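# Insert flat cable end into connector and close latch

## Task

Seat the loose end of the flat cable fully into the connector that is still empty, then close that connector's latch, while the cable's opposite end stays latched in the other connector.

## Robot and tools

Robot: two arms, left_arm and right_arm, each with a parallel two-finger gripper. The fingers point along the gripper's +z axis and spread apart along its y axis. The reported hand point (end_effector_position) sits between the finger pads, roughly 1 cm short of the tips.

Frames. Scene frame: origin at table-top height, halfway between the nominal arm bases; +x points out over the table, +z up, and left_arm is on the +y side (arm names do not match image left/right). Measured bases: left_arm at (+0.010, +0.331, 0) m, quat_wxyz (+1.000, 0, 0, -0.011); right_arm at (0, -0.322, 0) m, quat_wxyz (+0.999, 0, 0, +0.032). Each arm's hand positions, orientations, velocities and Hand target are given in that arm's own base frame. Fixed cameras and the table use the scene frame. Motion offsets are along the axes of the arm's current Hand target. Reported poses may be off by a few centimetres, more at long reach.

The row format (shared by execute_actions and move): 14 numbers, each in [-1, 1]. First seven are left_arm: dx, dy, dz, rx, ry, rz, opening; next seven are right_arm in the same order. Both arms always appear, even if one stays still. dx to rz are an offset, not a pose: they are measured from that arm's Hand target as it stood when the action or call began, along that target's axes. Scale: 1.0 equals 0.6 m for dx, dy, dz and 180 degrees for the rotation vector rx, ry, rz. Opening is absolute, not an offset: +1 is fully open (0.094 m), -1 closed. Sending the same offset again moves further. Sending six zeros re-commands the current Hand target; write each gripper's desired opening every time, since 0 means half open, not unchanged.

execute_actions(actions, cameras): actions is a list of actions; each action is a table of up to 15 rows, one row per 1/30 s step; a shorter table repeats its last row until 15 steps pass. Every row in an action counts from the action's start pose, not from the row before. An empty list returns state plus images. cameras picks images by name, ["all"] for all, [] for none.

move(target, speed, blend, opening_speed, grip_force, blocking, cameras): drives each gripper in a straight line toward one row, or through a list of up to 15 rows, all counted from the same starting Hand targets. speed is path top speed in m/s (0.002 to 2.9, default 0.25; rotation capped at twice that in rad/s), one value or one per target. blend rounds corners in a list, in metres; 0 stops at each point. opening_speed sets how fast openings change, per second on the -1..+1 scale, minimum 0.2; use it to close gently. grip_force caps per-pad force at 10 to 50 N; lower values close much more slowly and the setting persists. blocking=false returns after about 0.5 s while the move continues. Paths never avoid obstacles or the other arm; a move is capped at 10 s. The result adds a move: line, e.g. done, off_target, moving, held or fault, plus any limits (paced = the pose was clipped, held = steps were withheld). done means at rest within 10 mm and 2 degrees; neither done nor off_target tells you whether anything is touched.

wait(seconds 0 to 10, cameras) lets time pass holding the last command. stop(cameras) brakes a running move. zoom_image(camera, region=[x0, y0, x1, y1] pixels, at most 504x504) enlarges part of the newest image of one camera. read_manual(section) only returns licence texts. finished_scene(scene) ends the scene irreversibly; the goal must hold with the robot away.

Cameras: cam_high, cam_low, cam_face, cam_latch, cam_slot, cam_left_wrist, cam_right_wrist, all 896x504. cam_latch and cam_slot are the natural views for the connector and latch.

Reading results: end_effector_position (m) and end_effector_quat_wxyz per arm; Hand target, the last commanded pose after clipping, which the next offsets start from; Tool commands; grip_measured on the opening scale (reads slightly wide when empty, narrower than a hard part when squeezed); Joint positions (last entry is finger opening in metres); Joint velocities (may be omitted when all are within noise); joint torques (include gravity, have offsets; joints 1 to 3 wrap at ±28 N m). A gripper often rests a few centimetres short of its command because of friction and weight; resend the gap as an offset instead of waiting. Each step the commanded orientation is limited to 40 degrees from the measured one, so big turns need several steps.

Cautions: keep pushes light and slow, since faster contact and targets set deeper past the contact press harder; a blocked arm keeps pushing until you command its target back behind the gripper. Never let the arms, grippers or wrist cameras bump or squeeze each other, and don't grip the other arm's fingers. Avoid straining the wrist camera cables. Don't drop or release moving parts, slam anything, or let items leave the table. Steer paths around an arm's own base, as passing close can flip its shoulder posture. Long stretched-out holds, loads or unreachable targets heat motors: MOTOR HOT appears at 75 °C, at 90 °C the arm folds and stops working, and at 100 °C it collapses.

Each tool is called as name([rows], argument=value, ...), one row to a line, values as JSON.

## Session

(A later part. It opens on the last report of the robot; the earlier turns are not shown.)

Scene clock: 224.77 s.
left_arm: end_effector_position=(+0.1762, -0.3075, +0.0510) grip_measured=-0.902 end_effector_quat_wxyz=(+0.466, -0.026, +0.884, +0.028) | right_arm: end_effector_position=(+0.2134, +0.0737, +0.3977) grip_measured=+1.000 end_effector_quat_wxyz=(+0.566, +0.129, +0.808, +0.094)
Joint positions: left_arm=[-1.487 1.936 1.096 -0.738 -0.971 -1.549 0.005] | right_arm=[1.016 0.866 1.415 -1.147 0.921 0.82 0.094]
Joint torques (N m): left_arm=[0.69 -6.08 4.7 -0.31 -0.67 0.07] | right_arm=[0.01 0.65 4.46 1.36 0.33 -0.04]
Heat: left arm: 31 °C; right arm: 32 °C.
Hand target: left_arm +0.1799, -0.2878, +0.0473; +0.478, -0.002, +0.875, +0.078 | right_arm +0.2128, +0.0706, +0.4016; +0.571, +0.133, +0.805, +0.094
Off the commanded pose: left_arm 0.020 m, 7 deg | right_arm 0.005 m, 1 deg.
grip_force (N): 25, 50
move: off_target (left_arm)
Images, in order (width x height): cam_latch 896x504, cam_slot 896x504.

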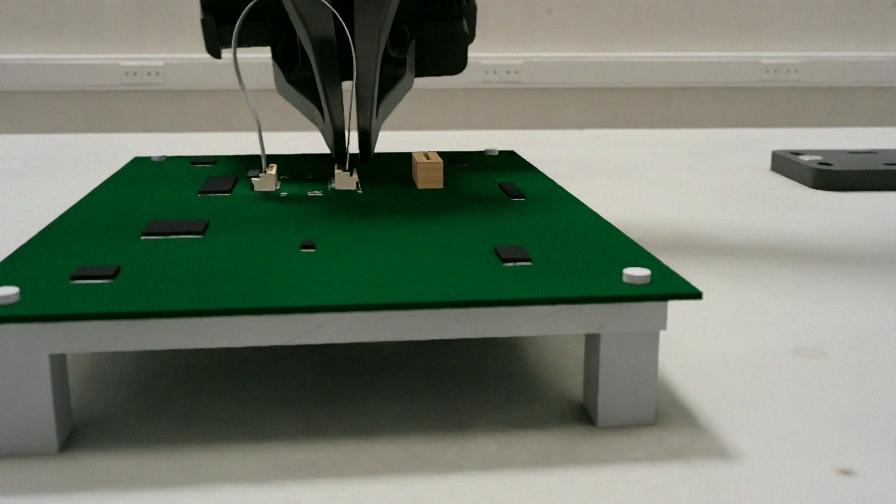

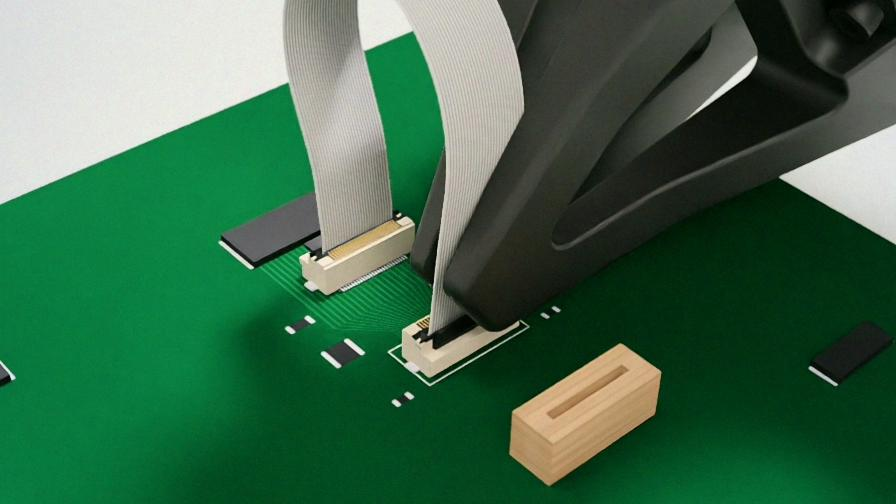

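move(target=[-0.00072,0.02037,0.00153,-0.01267,-0.0018,0.0195,-0.9,0,0,0,0,0,0,1], speed=0.03, cameras=["cam_slot","cam_latch"])

zoom_image(camera="cam_slot", region=[390, 200, 540, 390])

zoom_image(camera="cam_latch", region=[325, 130, 375, 200])

Scene clock: 228.23 s.
left_arm: end_effector_position=(+0.1769, -0.3064, +0.0510) grip_measured=-0.901 end_effector_quat_wxyz=(+0.466, -0.020, +0.884, +0.033) | right_arm: end_effector_position=(+0.2134, +0.0737, +0.3977) grip_measured=+1.000 end_effector_quat_wxyz=(+0.566, +0.129, +0.808, +0.094)
Joint positions: left_arm=[-1.485 1.936 1.096 -0.742 -0.971 -1.536 0.005] | right_arm=[1.016 0.866 1.415 -1.147 0.921 0.82 0.094]
Joint torques (N m): left_arm=[0.68 -6.22 4.25 -0.75 -0.81 0.1] | right_arm=[0.01 0.65 4.46 1.35 0.34 -0.04]
Heat: left arm: 31 °C; right arm: 32 °C.
Hand target: left_arm +0.1799, -0.2756, +0.0488; +0.477, +0.015, +0.872, +0.110 | right_arm +0.2128, +0.0706, +0.4016; +0.571, +0.133, +0.805, +0.094
Off the commanded pose: left_arm 0.031 m, 10 deg | right_arm 0.005 m, 1 deg.
grip_force (N): 25, 50
move: off_target (left_arm)
Images, in order (width x height): cam_latch 896x504, cam_slot 896x504.

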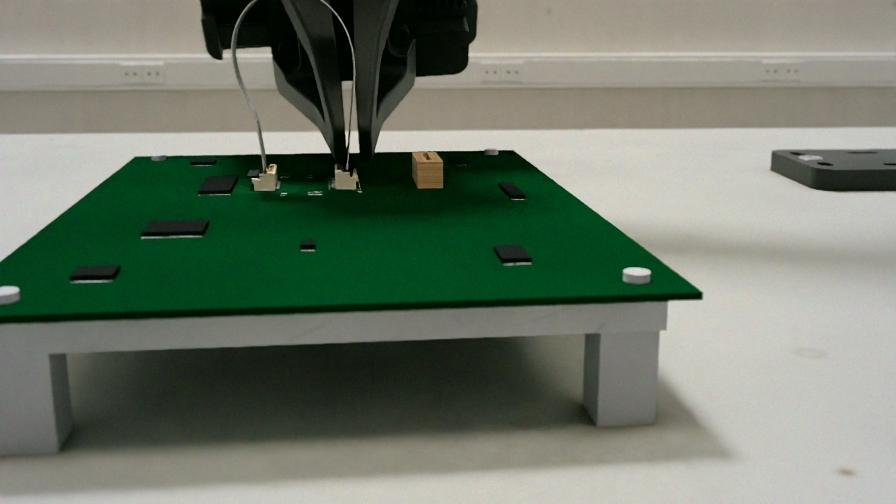

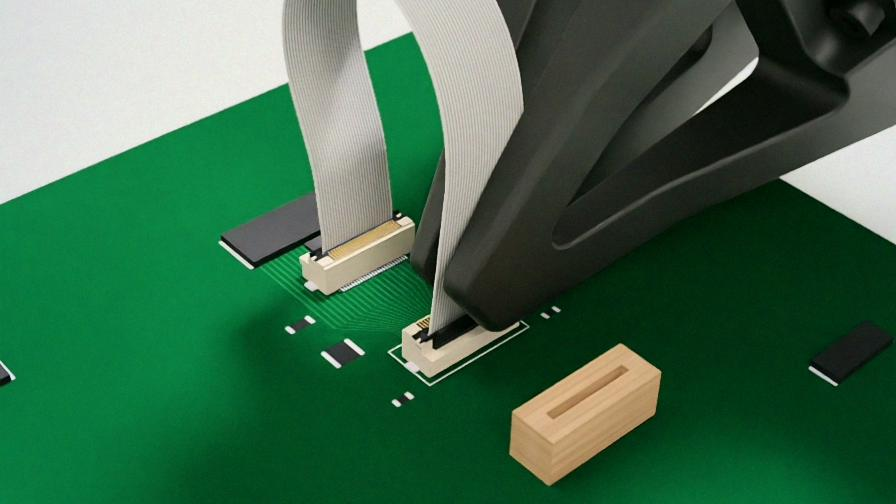

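Scaled by 2.653 from the camera's 896x504 image, which has a finer 1280x720 frame.

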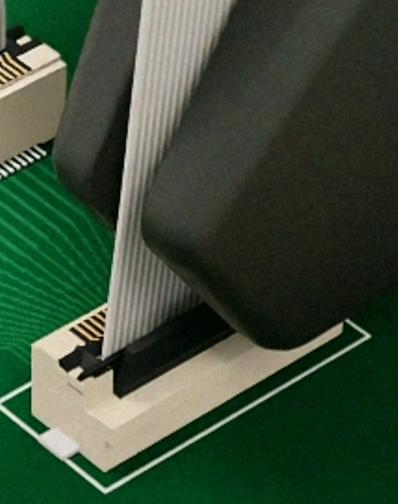

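Scaled by 7.200 from the camera's 896x504 image, which has a finer 1280x720 frame.

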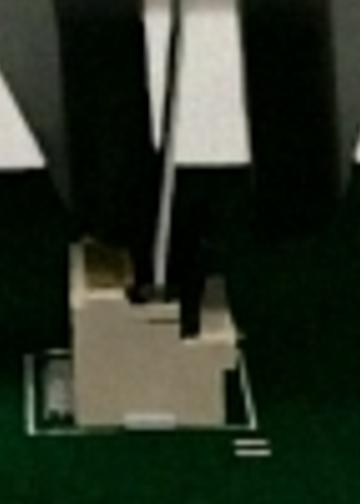

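execute_actions(actions=[], cameras=["cam_left_wrist","cam_face","cam_high","cam_low"])

zoom_image(camera="cam_left_wrist", region=[380, 250, 540, 390])

Scene clock: 231.37 s.
left_arm: end_effector_position=(+0.1769, -0.3064, +0.0510) grip_measured=-0.901 end_effector_quat_wxyz=(+0.466, -0.020, +0.884, +0.033) | right_arm: end_effector_position=(+0.2134, +0.0737, +0.3977) grip_measured=+1.000 end_effector_quat_wxyz=(+0.566, +0.129, +0.808, +0.094)
Joint positions: left_arm=[-1.485 1.936 1.096 -0.742 -0.971 -1.536 0.005] | right_arm=[1.016 0.866 1.415 -1.147 0.921 0.82 0.094]
Joint velocities: within noise
Joint torques (N m): left_arm=[0.75 -6.12 4.42 -0.74 -0.78 0.1] | right_arm=[-0.01 0.66 4.46 1.36 0.33 -0.03]
Heat: left arm: 31 °C; right arm: 32 °C.
Hand target: left_arm +0.1799, -0.2756, +0.0488; +0.477, +0.015, +0.872, +0.110 | right_arm +0.2128, +0.0706, +0.4016; +0.571, +0.133, +0.805, +0.094
Tool commands: left_gripper/opening=-0.9 right_gripper/opening=+1.0
Off the commanded pose: left_arm 0.031 m, 10 deg | right_arm 0.005 m, 1 deg.
grip_force (N): 25, 50
Images, in order (width x height): cam_high 896x504, cam_low 896x504, cam_face 896x504, cam_left_wrist 896x504.

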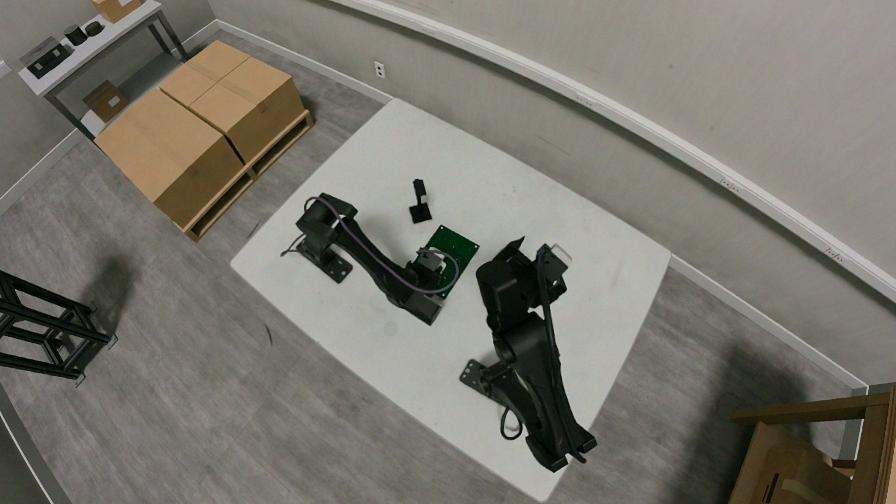

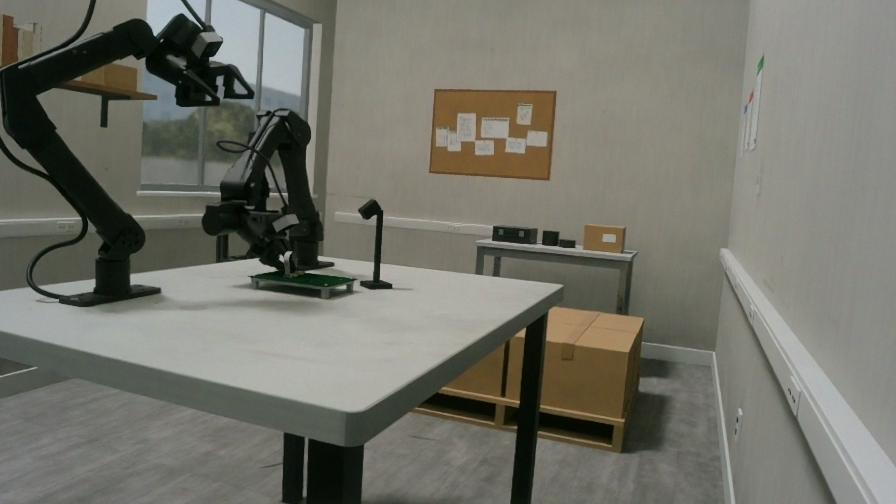

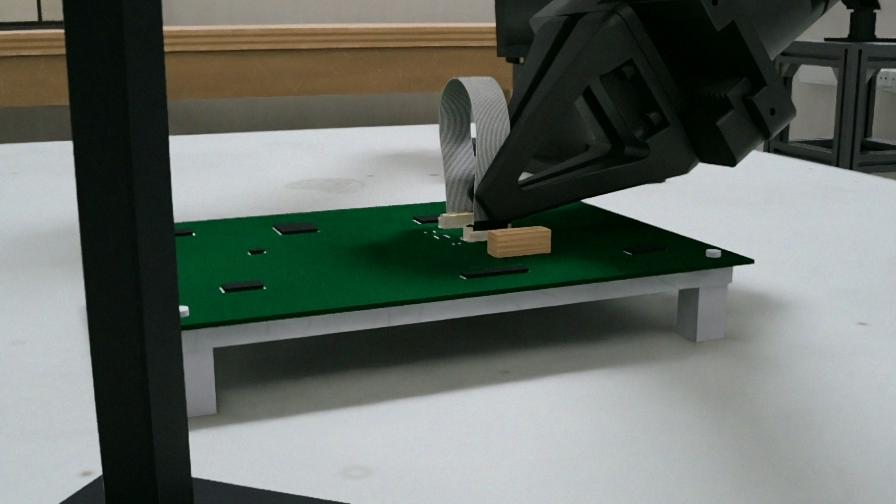

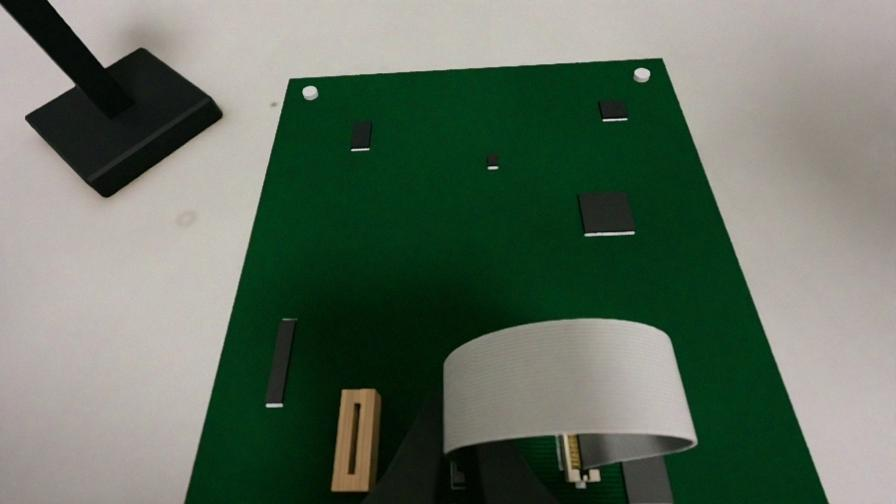

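Scaled by 3.150 from the camera's 896x504 image, which has a finer 1280x720 frame.

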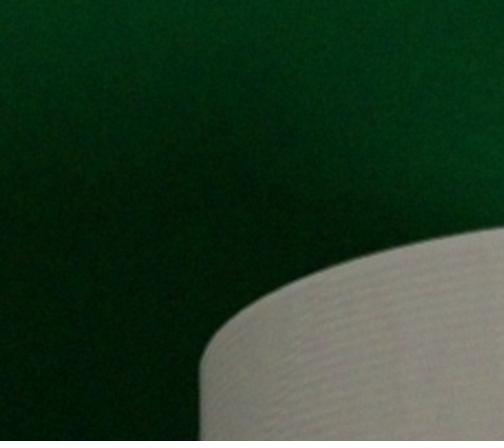

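zoom_image(camera="cam_face", region=[430, 170, 560, 270])

zoom_image(camera="cam_left_wrist", region=[420, 420, 540, 504])

Scaled by 3.877 from the camera's 896x504 image, which has a finer 1280x720 frame.

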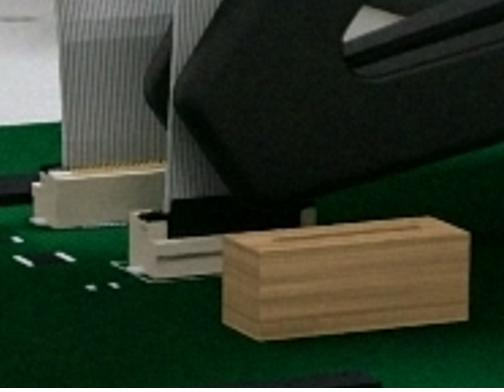

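Scaled by 4.200 from the camera's 896x504 image, which has a finer 1280x720 frame.

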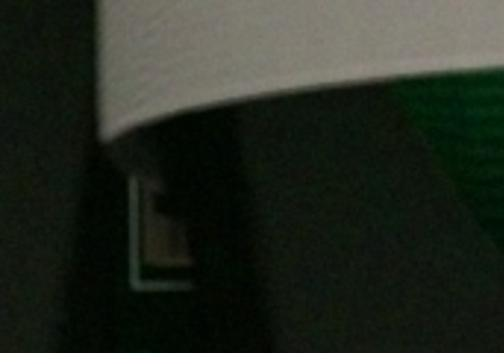

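move(target=[-0.00072,0.02037,0.00153,-0.01267,-0.0018,0.0195,-0.9,0,0,0,0,0,0,1], speed=0.03, cameras=["cam_slot","cam_latch"])

zoom_image(camera="cam_slot", region=[390, 200, 540, 390])

zoom_image(camera="cam_latch", region=[325, 130, 375, 200])

Scene clock: 235.53 s.
left_arm: end_effector_position=(+0.1770, -0.3058, +0.0510) grip_measured=-0.901 end_effector_quat_wxyz=(+0.465, -0.011, +0.884, +0.039) | right_arm: end_effector_position=(+0.2134, +0.0737, +0.3977) grip_measured=+1.000 end_effector_quat_wxyz=(+0.566, +0.129, +0.808, +0.094)
Joint positions: left_arm=[-1.484 1.936 1.096 -0.745 -0.972 -1.517 0.005] | right_arm=[1.016 0.866 1.415 -1.147 0.921 0.82 0.094]
Joint torques (N m): left_arm=[1.09 -6.48 3.75 -1.13 -0.83 0.09] | right_arm=[0.01 0.65 4.44 1.36 0.33 -0.04]
Heat: left arm: 31 °C; right arm: 32 °C.
Hand target: left_arm +0.1800, -0.2635, +0.0512; +0.476, +0.033, +0.867, +0.142 | right_arm +0.2128, +0.0706, +0.4016; +0.571, +0.133, +0.805, +0.094
Off the commanded pose: left_arm 0.042 m, 13 deg | right_arm 0.005 m, 1 deg.
grip_force (N): 25, 50
move: off_target (left_arm)
Images, in order (width x height): cam_latch 896x504, cam_slot 896x504.

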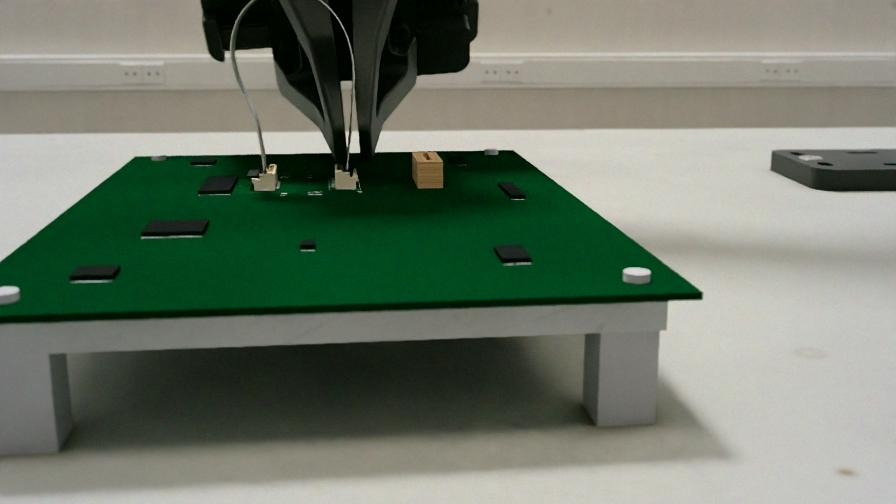

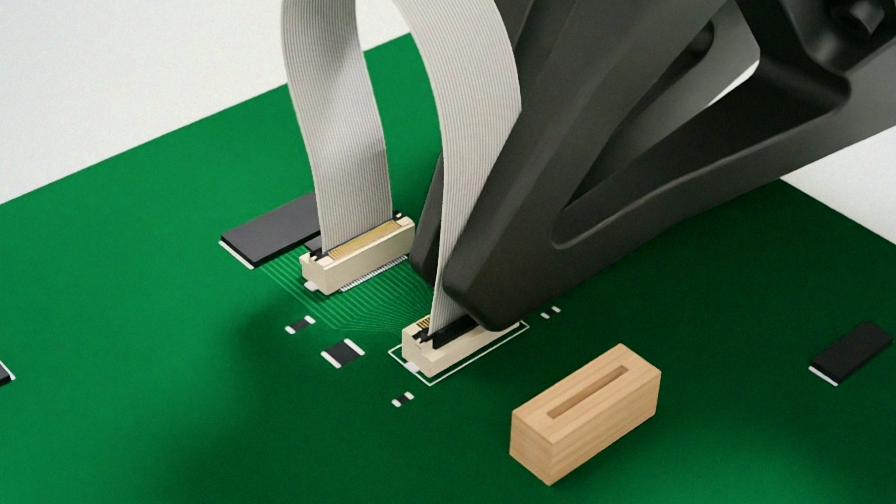

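Scaled by 2.653 from the camera's 896x504 image, which has a finer 1280x720 frame.

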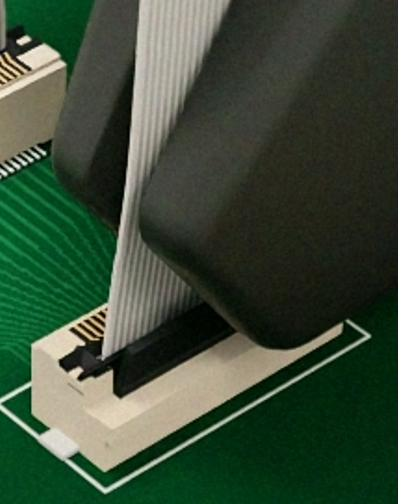

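Scaled by 7.200 from the camera's 896x504 image, which has a finer 1280x720 frame.

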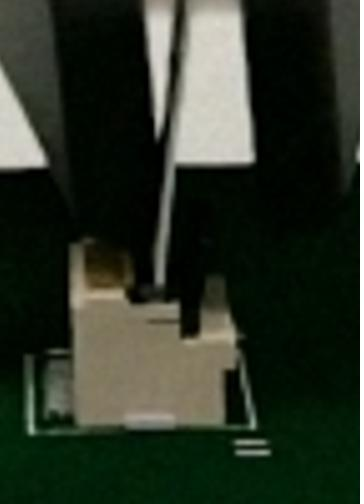

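move(target=[-0.03175,-0.0518,-0.026,0.0475,0.0068,-0.0729,-0.9,0,0,0,0,0,0,1], speed=0.04, cameras=["cam_slot","cam_latch"])

zoom_image(camera="cam_slot", region=[390, 200, 540, 390])

zoom_image(camera="cam_latch", region=[310, 80, 390, 200])

Scene clock: 254.80 s.
left_arm: end_effector_position=(+0.1763, -0.3074, +0.0529) grip_measured=-0.901 end_effector_quat_wxyz=(+0.463, -0.025, +0.886, +0.025) | right_arm: end_effector_position=(+0.2134, +0.0737, +0.3977) grip_measured=+1.000 end_effector_quat_wxyz=(+0.566, +0.129, +0.808, +0.094)
Joint positions: left_arm=[-1.484 1.923 1.092 -0.734 -0.964 -1.538 0.005] | right_arm=[1.016 0.866 1.415 -1.147 0.921 0.82 0.094]
Joint torques (N m): left_arm=[0.32 -10.22 4.56 0.16 -0.69 -0.13] | right_arm=[0.01 0.66 4.45 1.36 0.34 -0.03]
Heat: left arm: 31 °C; right arm: 32 °C.
Hand target: left_arm +0.1797, -0.3003, +0.0661; +0.477, -0.032, +0.878, +0.022 | right_arm +0.2128, +0.0706, +0.4016; +0.571, +0.133, +0.805, +0.094
Off the commanded pose: left_arm 0.015 m, 2 deg | right_arm 0.005 m, 1 deg.
grip_force (N): 25, 50
move: off_target (left_arm)
Images, in order (width x height): cam_latch 896x504, cam_slot 896x504.

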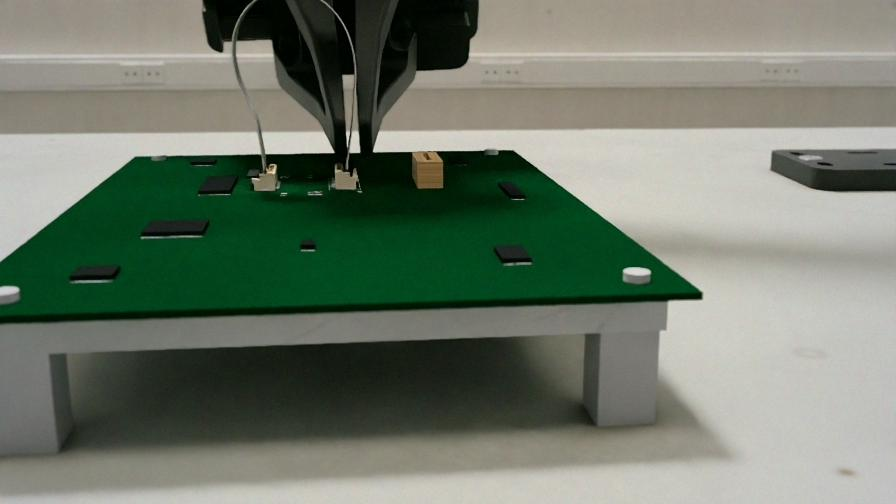

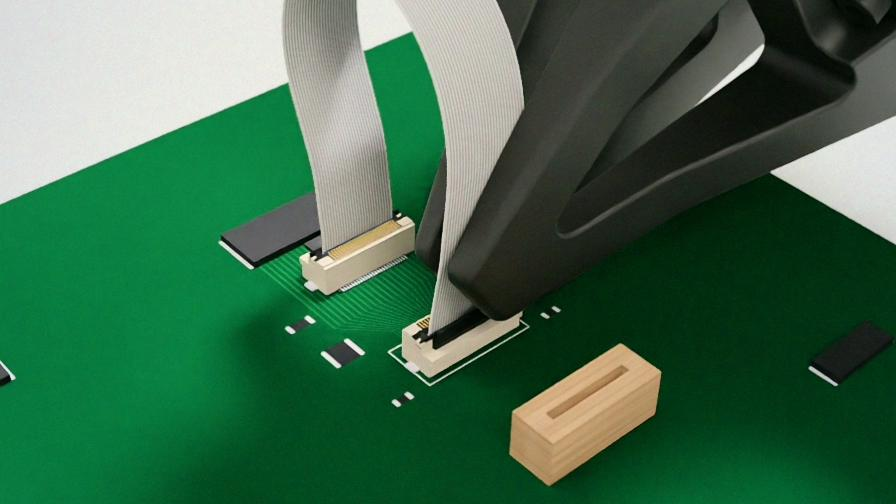

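Scaled by 2.653 from the camera's 896x504 image, which has a finer 1280x720 frame.

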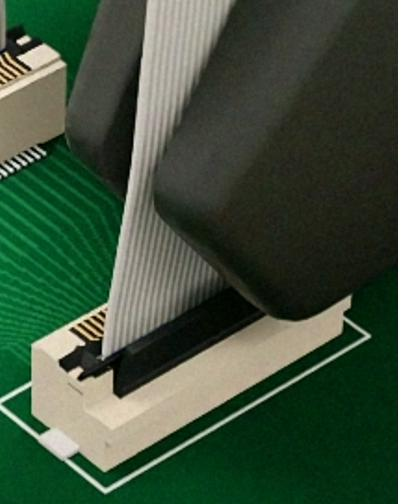

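Scaled by 4.200 from the camera's 896x504 image, which has a finer 1280x720 frame.

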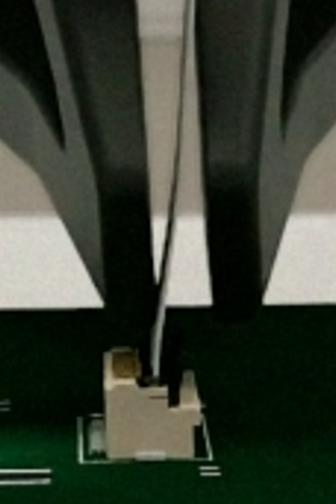

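move(target=[-0.00098,0.02775,0.0021,-0.01727,-0.00245,0.02657,-0.9,0,0,0,0,0,0,1], speed=0.04, cameras=["cam_slot","cam_latch"])

zoom_image(camera="cam_slot", region=[390, 200, 540, 390])

zoom_image(camera="cam_latch", region=[310, 80, 390, 200])

Scene clock: 257.93 s.
left_arm: end_effector_position=(+0.1762, -0.3063, +0.0529) grip_measured=-0.901 end_effector_quat_wxyz=(+0.463, -0.024, +0.886, +0.028) | right_arm: end_effector_position=(+0.2134, +0.0737, +0.3977) grip_measured=+1.000 end_effector_quat_wxyz=(+0.566, +0.129, +0.808, +0.094)
Joint positions: left_arm=[-1.484 1.923 1.092 -0.741 -0.964 -1.538 0.005] | right_arm=[1.016 0.866 1.415 -1.147 0.921 0.82 0.094]
Joint torques (N m): left_arm=[0.68 -10 4.37 -0.54 -0.76 0] | right_arm=[0.02 0.64 4.45 1.36 0.33 -0.03]
Heat: left arm: 31 °C; right arm: 32 °C.
Hand target: left_arm +0.1798, -0.2836, +0.0660; +0.478, -0.009, +0.876, +0.065 | right_arm +0.2128, +0.0706, +0.4016; +0.571, +0.133, +0.805, +0.094
Off the commanded pose: left_arm 0.026 m, 5 deg | right_arm 0.005 m, 1 deg.
grip_force (N): 25, 50
move: off_target (left_arm)
Images, in order (width x height): cam_latch 896x504, cam_slot 896x504.

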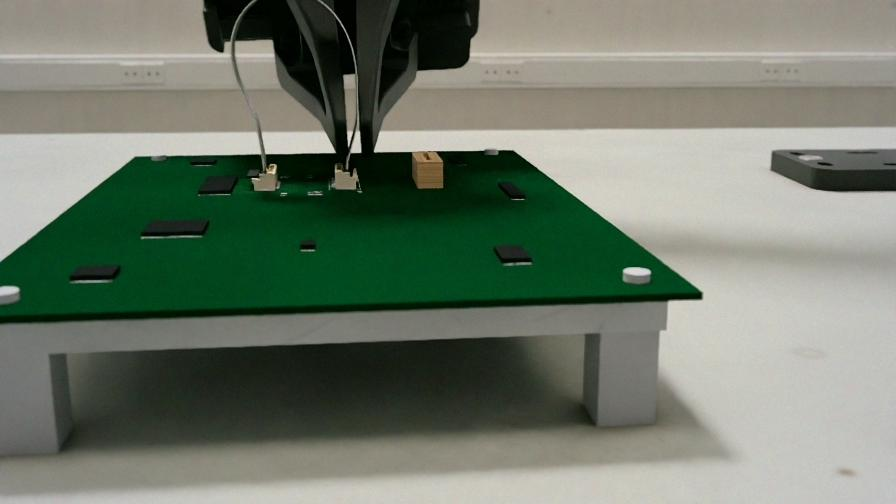

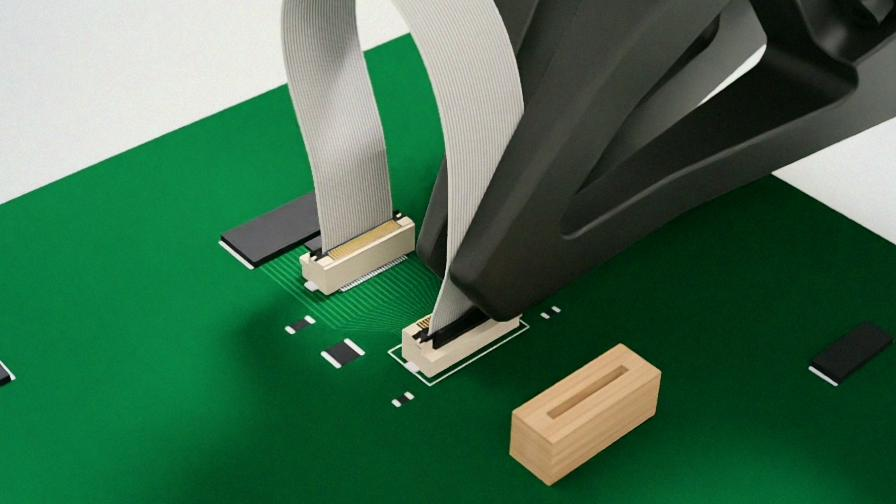

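Scaled by 2.653 from the camera's 896x504 image, which has a finer 1280x720 frame.

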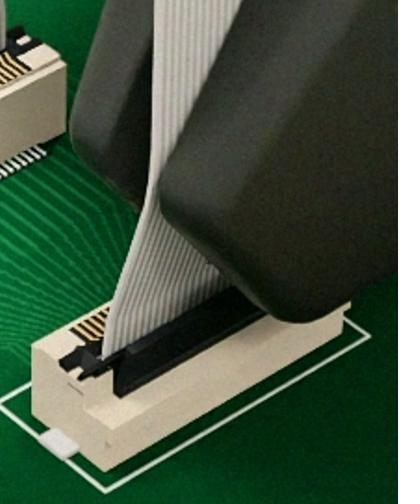

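Scaled by 4.200 from the camera's 896x504 image, which has a finer 1280x720 frame.

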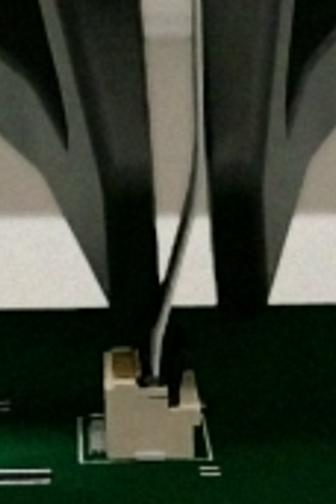

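move(target=[-0.0011,0.033,0.0025,-0.0207,-0.0029,0.0319,-0.9,0,0,0,0,0,0,1], speed=0.04, cameras=["cam_slot","cam_latch"])

zoom_image(camera="cam_slot", region=[390, 200, 540, 390])

zoom_image(camera="cam_latch", region=[310, 80, 390, 200])

Scene clock: 260.73 s.
left_arm: end_effector_position=(+0.1762, -0.3050, +0.0529) grip_measured=-0.901 end_effector_quat_wxyz=(+0.462, -0.014, +0.886, +0.035) | right_arm: end_effector_position=(+0.2134, +0.0737, +0.3977) grip_measured=+1.000 end_effector_quat_wxyz=(+0.566, +0.129, +0.808, +0.094)
Joint positions: left_arm=[-1.484 1.923 1.092 -0.748 -0.964 -1.521 0.005] | right_arm=[1.016 0.866 1.415 -1.147 0.921 0.82 0.094]
Joint torques (N m): left_arm=[1.21 -9.62 3.79 -1.15 -0.84 0.08] | right_arm=[-0.01 0.65 4.46 1.36 0.33 -0.04]
Heat: left arm: 31 °C; right arm: 32 °C.
Hand target: left_arm +0.1798, -0.2638, +0.0678; +0.477, +0.020, +0.871, +0.118 | right_arm +0.2128, +0.0706, +0.4016; +0.571, +0.133, +0.805, +0.094
Off the commanded pose: left_arm 0.044 m, 11 deg | right_arm 0.005 m, 1 deg.
grip_force (N): 25, 50
move: off_target (left_arm)
Images, in order (width x height): cam_latch 896x504, cam_slot 896x504.

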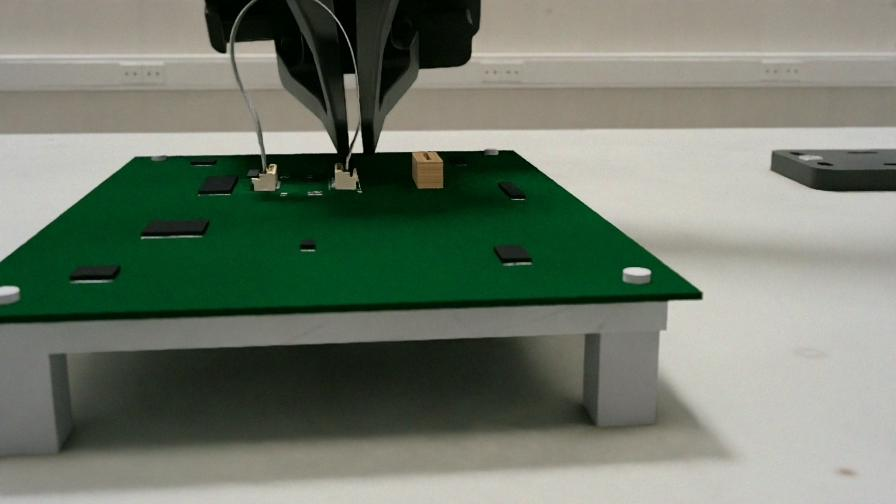

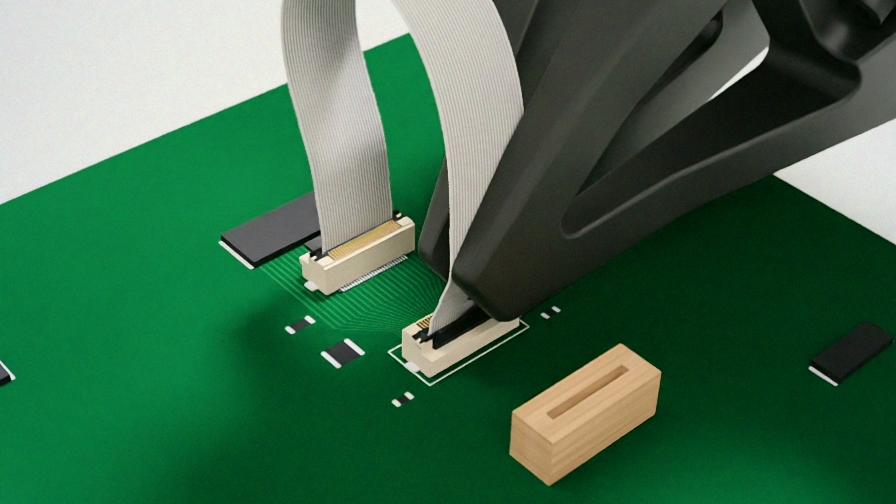

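Scaled by 2.653 from the camera's 896x504 image, which has a finer 1280x720 frame.

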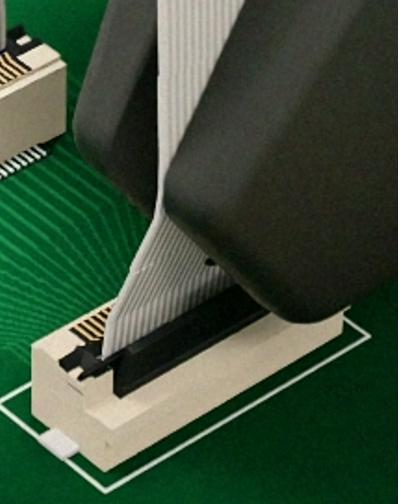

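Scaled by 4.200 from the camera's 896x504 image, which has a finer 1280x720 frame.

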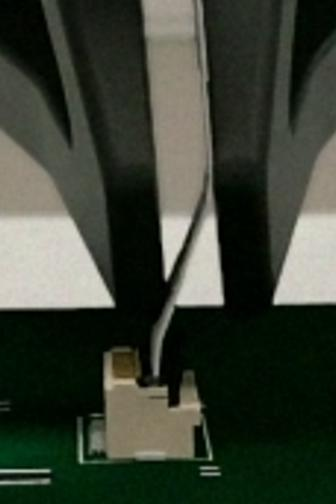

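move(target=[0.0097,-0.0577,-0.035,0.0382,0.0054,-0.0585,-0.9,0,0,0,0,0,0,1], speed=0.05, cameras=["cam_slot","cam_latch"])

zoom_image(camera="cam_slot", region=[390, 200, 540, 390])

zoom_image(camera="cam_latch", region=[310, 80, 390, 200])

Scene clock: 280.23 s.
left_arm: end_effector_position=(+0.1611, -0.2991, +0.0543) grip_measured=-0.901 end_effector_quat_wxyz=(+0.466, -0.026, +0.884, +0.032) | right_arm: end_effector_position=(+0.2134, +0.0737, +0.3977) grip_measured=+1.000 end_effector_quat_wxyz=(+0.566, +0.129, +0.808, +0.094)
Joint positions: left_arm=[-1.533 1.923 1.092 -0.829 -0.969 -1.639 0.005] | right_arm=[1.016 0.866 1.415 -1.147 0.921 0.82 0.094]
Joint torques (N m): left_arm=[-0.32 -8.96 6.43 0.04 -0.61 -0.12] | right_arm=[-0.01 0.64 4.46 1.36 0.33 -0.04]
Heat: left arm: 34 °C; right arm: 32 °C.
Hand target: left_arm +0.1619, -0.3005, +0.0662; +0.477, -0.032, +0.878, +0.021 | right_arm +0.2128, +0.0706, +0.4016; +0.571, +0.133, +0.805, +0.094
Off the commanded pose: left_arm 0.012 m, 2 deg | right_arm 0.005 m, 1 deg.
grip_force (N): 25, 50
move: off_target (left_arm)
Images, in order (width x height): cam_latch 896x504, cam_slot 896x504.

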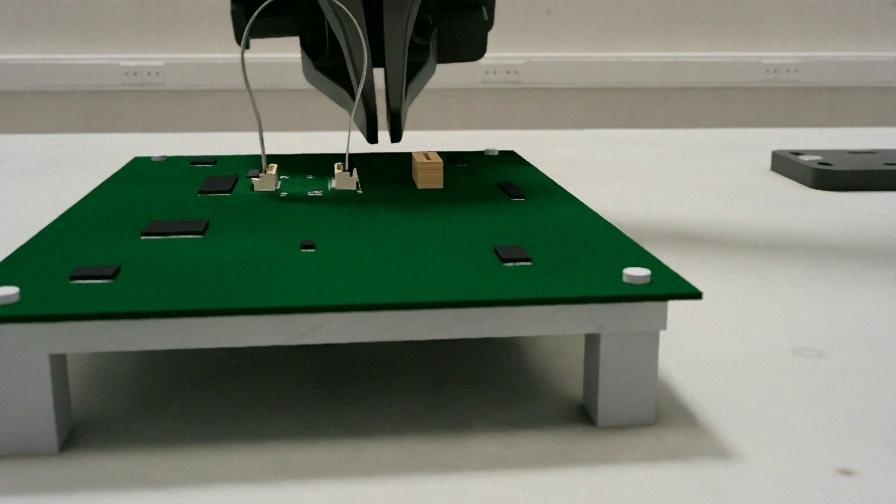

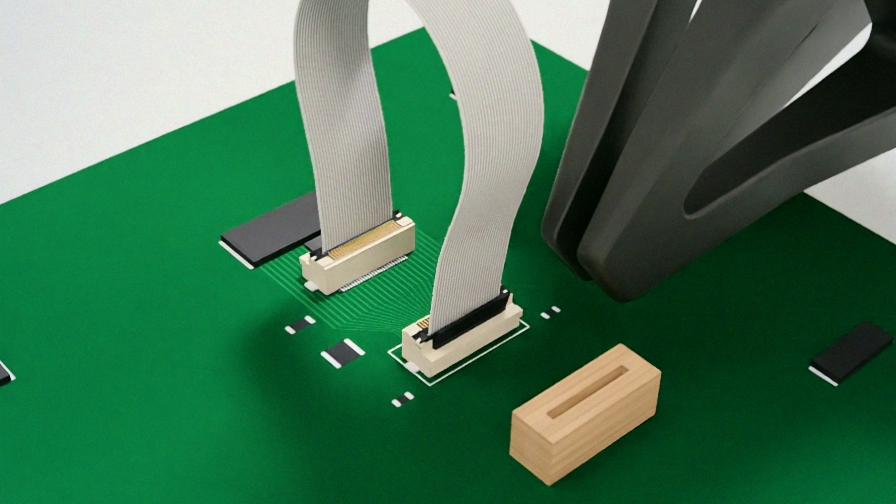

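Scaled by 2.653 from the camera's 896x504 image, which has a finer 1280x720 frame.

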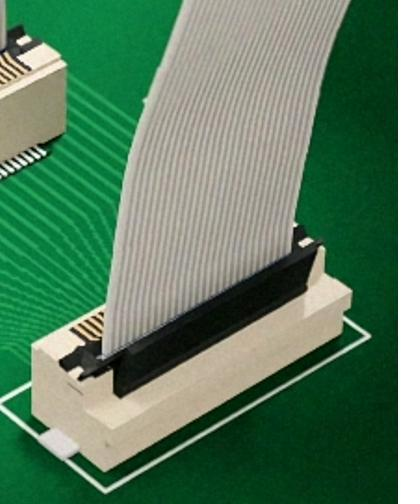

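Scaled by 4.200 from the camera's 896x504 image, which has a finer 1280x720 frame.

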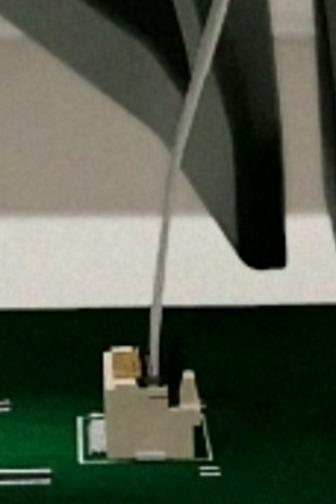

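move([
  [0,0,0,0,0,0,-1,0,0,0,0,0,0,1],
  [-0.002,-0.02575,-0.00375,0,0,0,-1,0,0,0,0,0,0,1],
], speed=0.05, cameras=["cam_slot","cam_latch"])

zoom_image(camera="cam_slot", region=[390, 200, 540, 390])

zoom_image(camera="cam_latch", region=[310, 80, 390, 200])

Scene clock: 288.03 s.
left_arm: end_effector_position=(+0.1614, -0.3101, +0.0649) grip_measured=-0.992 end_effector_quat_wxyz=(+0.465, -0.032, +0.884, +0.022) | right_arm: end_effector_position=(+0.2134, +0.0737, +0.3977) grip_measured=+1.000 end_effector_quat_wxyz=(+0.566, +0.129, +0.808, +0.094)
Joint positions: left_arm=[-1.533 1.923 1.145 -0.859 -0.967 -1.641 0] | right_arm=[1.016 0.866 1.415 -1.147 0.921 0.82 0.094]
Joint torques (N m): left_arm=[-0.53 -5.97 8.83 0.1 -0.64 -0.12] | right_arm=[0.01 0.65 4.46 1.36 0.33 -0.03]
Heat: left arm: 34 °C; right arm: 32 °C.
Hand target: left_arm +0.1619, -0.3160, +0.0683; +0.477, -0.032, +0.878, +0.021 | right_arm +0.2128, +0.0706, +0.4016; +0.571, +0.133, +0.805, +0.094
Off the commanded pose: left_arm 0.007 m, 1 deg | right_arm 0.005 m, 1 deg.
grip_force (N): 25, 50
move: done
Images, in order (width x height): cam_latch 896x504, cam_slot 896x504.

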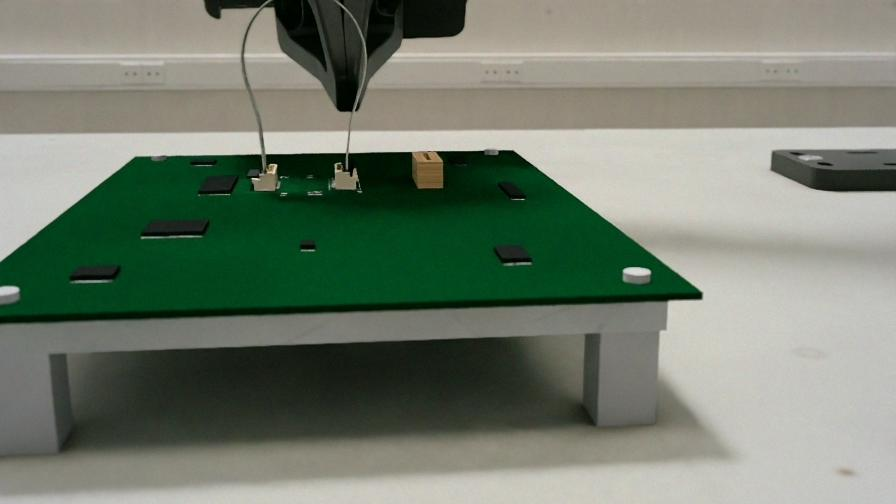

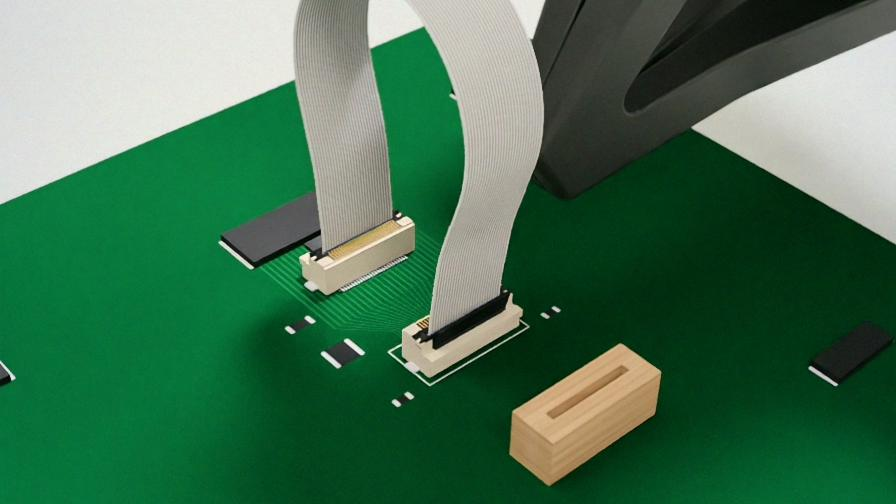

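Scaled by 2.653 from the camera's 896x504 image, which has a finer 1280x720 frame.

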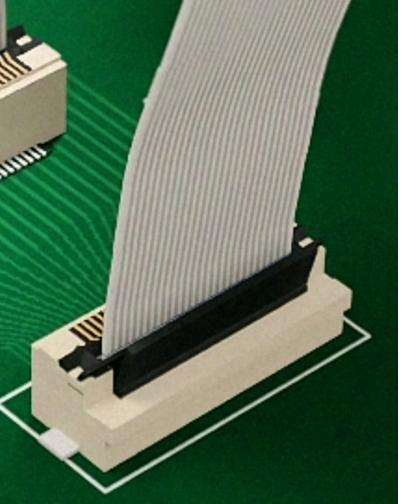

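Scaled by 4.200 from the camera's 896x504 image, which has a finer 1280x720 frame.

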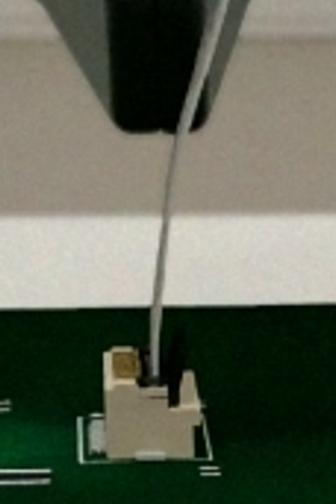

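move(target=[0.0022,-0.0207,0.0114,0.0113,0.0016,-0.0174,-1,0,0,0,0,0,0,1], speed=0.05, cameras=["cam_slot","cam_latch"])

zoom_image(camera="cam_latch", region=[310, 80, 390, 200])

Scene clock: 296.70 s.
left_arm: end_effector_position=(+0.1631, -0.3223, +0.0615) grip_measured=-0.992 end_effector_quat_wxyz=(+0.465, -0.047, +0.884, -0.006) | right_arm: end_effector_position=(+0.2134, +0.0737, +0.3977) grip_measured=+1.000 end_effector_quat_wxyz=(+0.566, +0.129, +0.808, +0.094)
Joint positions: left_arm=[-1.529 1.932 1.145 -0.781 -0.966 -1.633 0] | right_arm=[1.016 0.866 1.415 -1.147 0.921 0.82 0.094]
Joint torques (N m): left_arm=[0.57 -6.39 8.08 0.43 -0.61 0.06] | right_arm=[-0.01 0.64 4.48 1.36 0.34 -0.04]
Heat: left arm: 33 °C; right arm: 32 °C.
Hand target: left_arm +0.1677, -0.3280, +0.0634; +0.475, -0.048, +0.879, -0.008 | right_arm +0.2128, +0.0706, +0.4016; +0.571, +0.133, +0.805, +0.094
Off the commanded pose: left_arm 0.008 m, 1 deg | right_arm 0.005 m, 1 deg.
grip_force (N): 25, 50
move: done
Images, in order (width x height): cam_latch 896x504, cam_slot 896x504.

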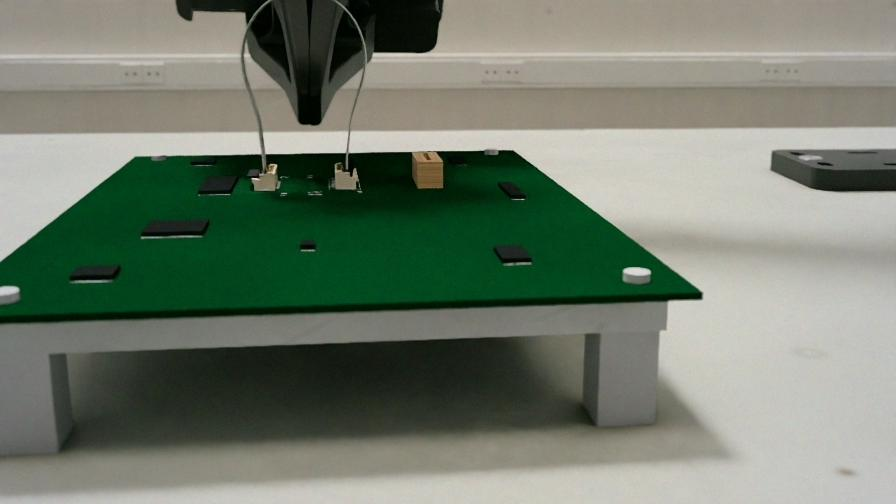

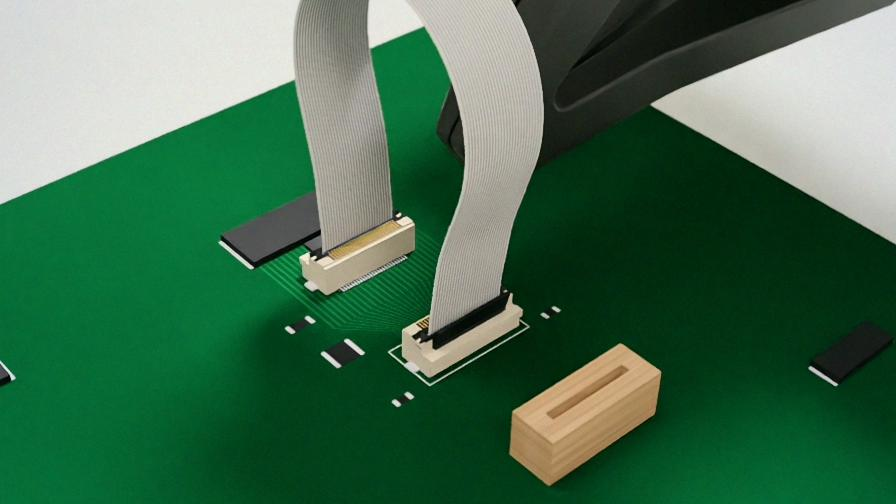

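Scaled by 4.200 from the camera's 896x504 image, which has a finer 1280x720 frame.

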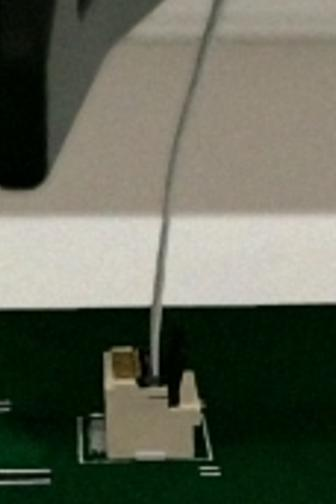

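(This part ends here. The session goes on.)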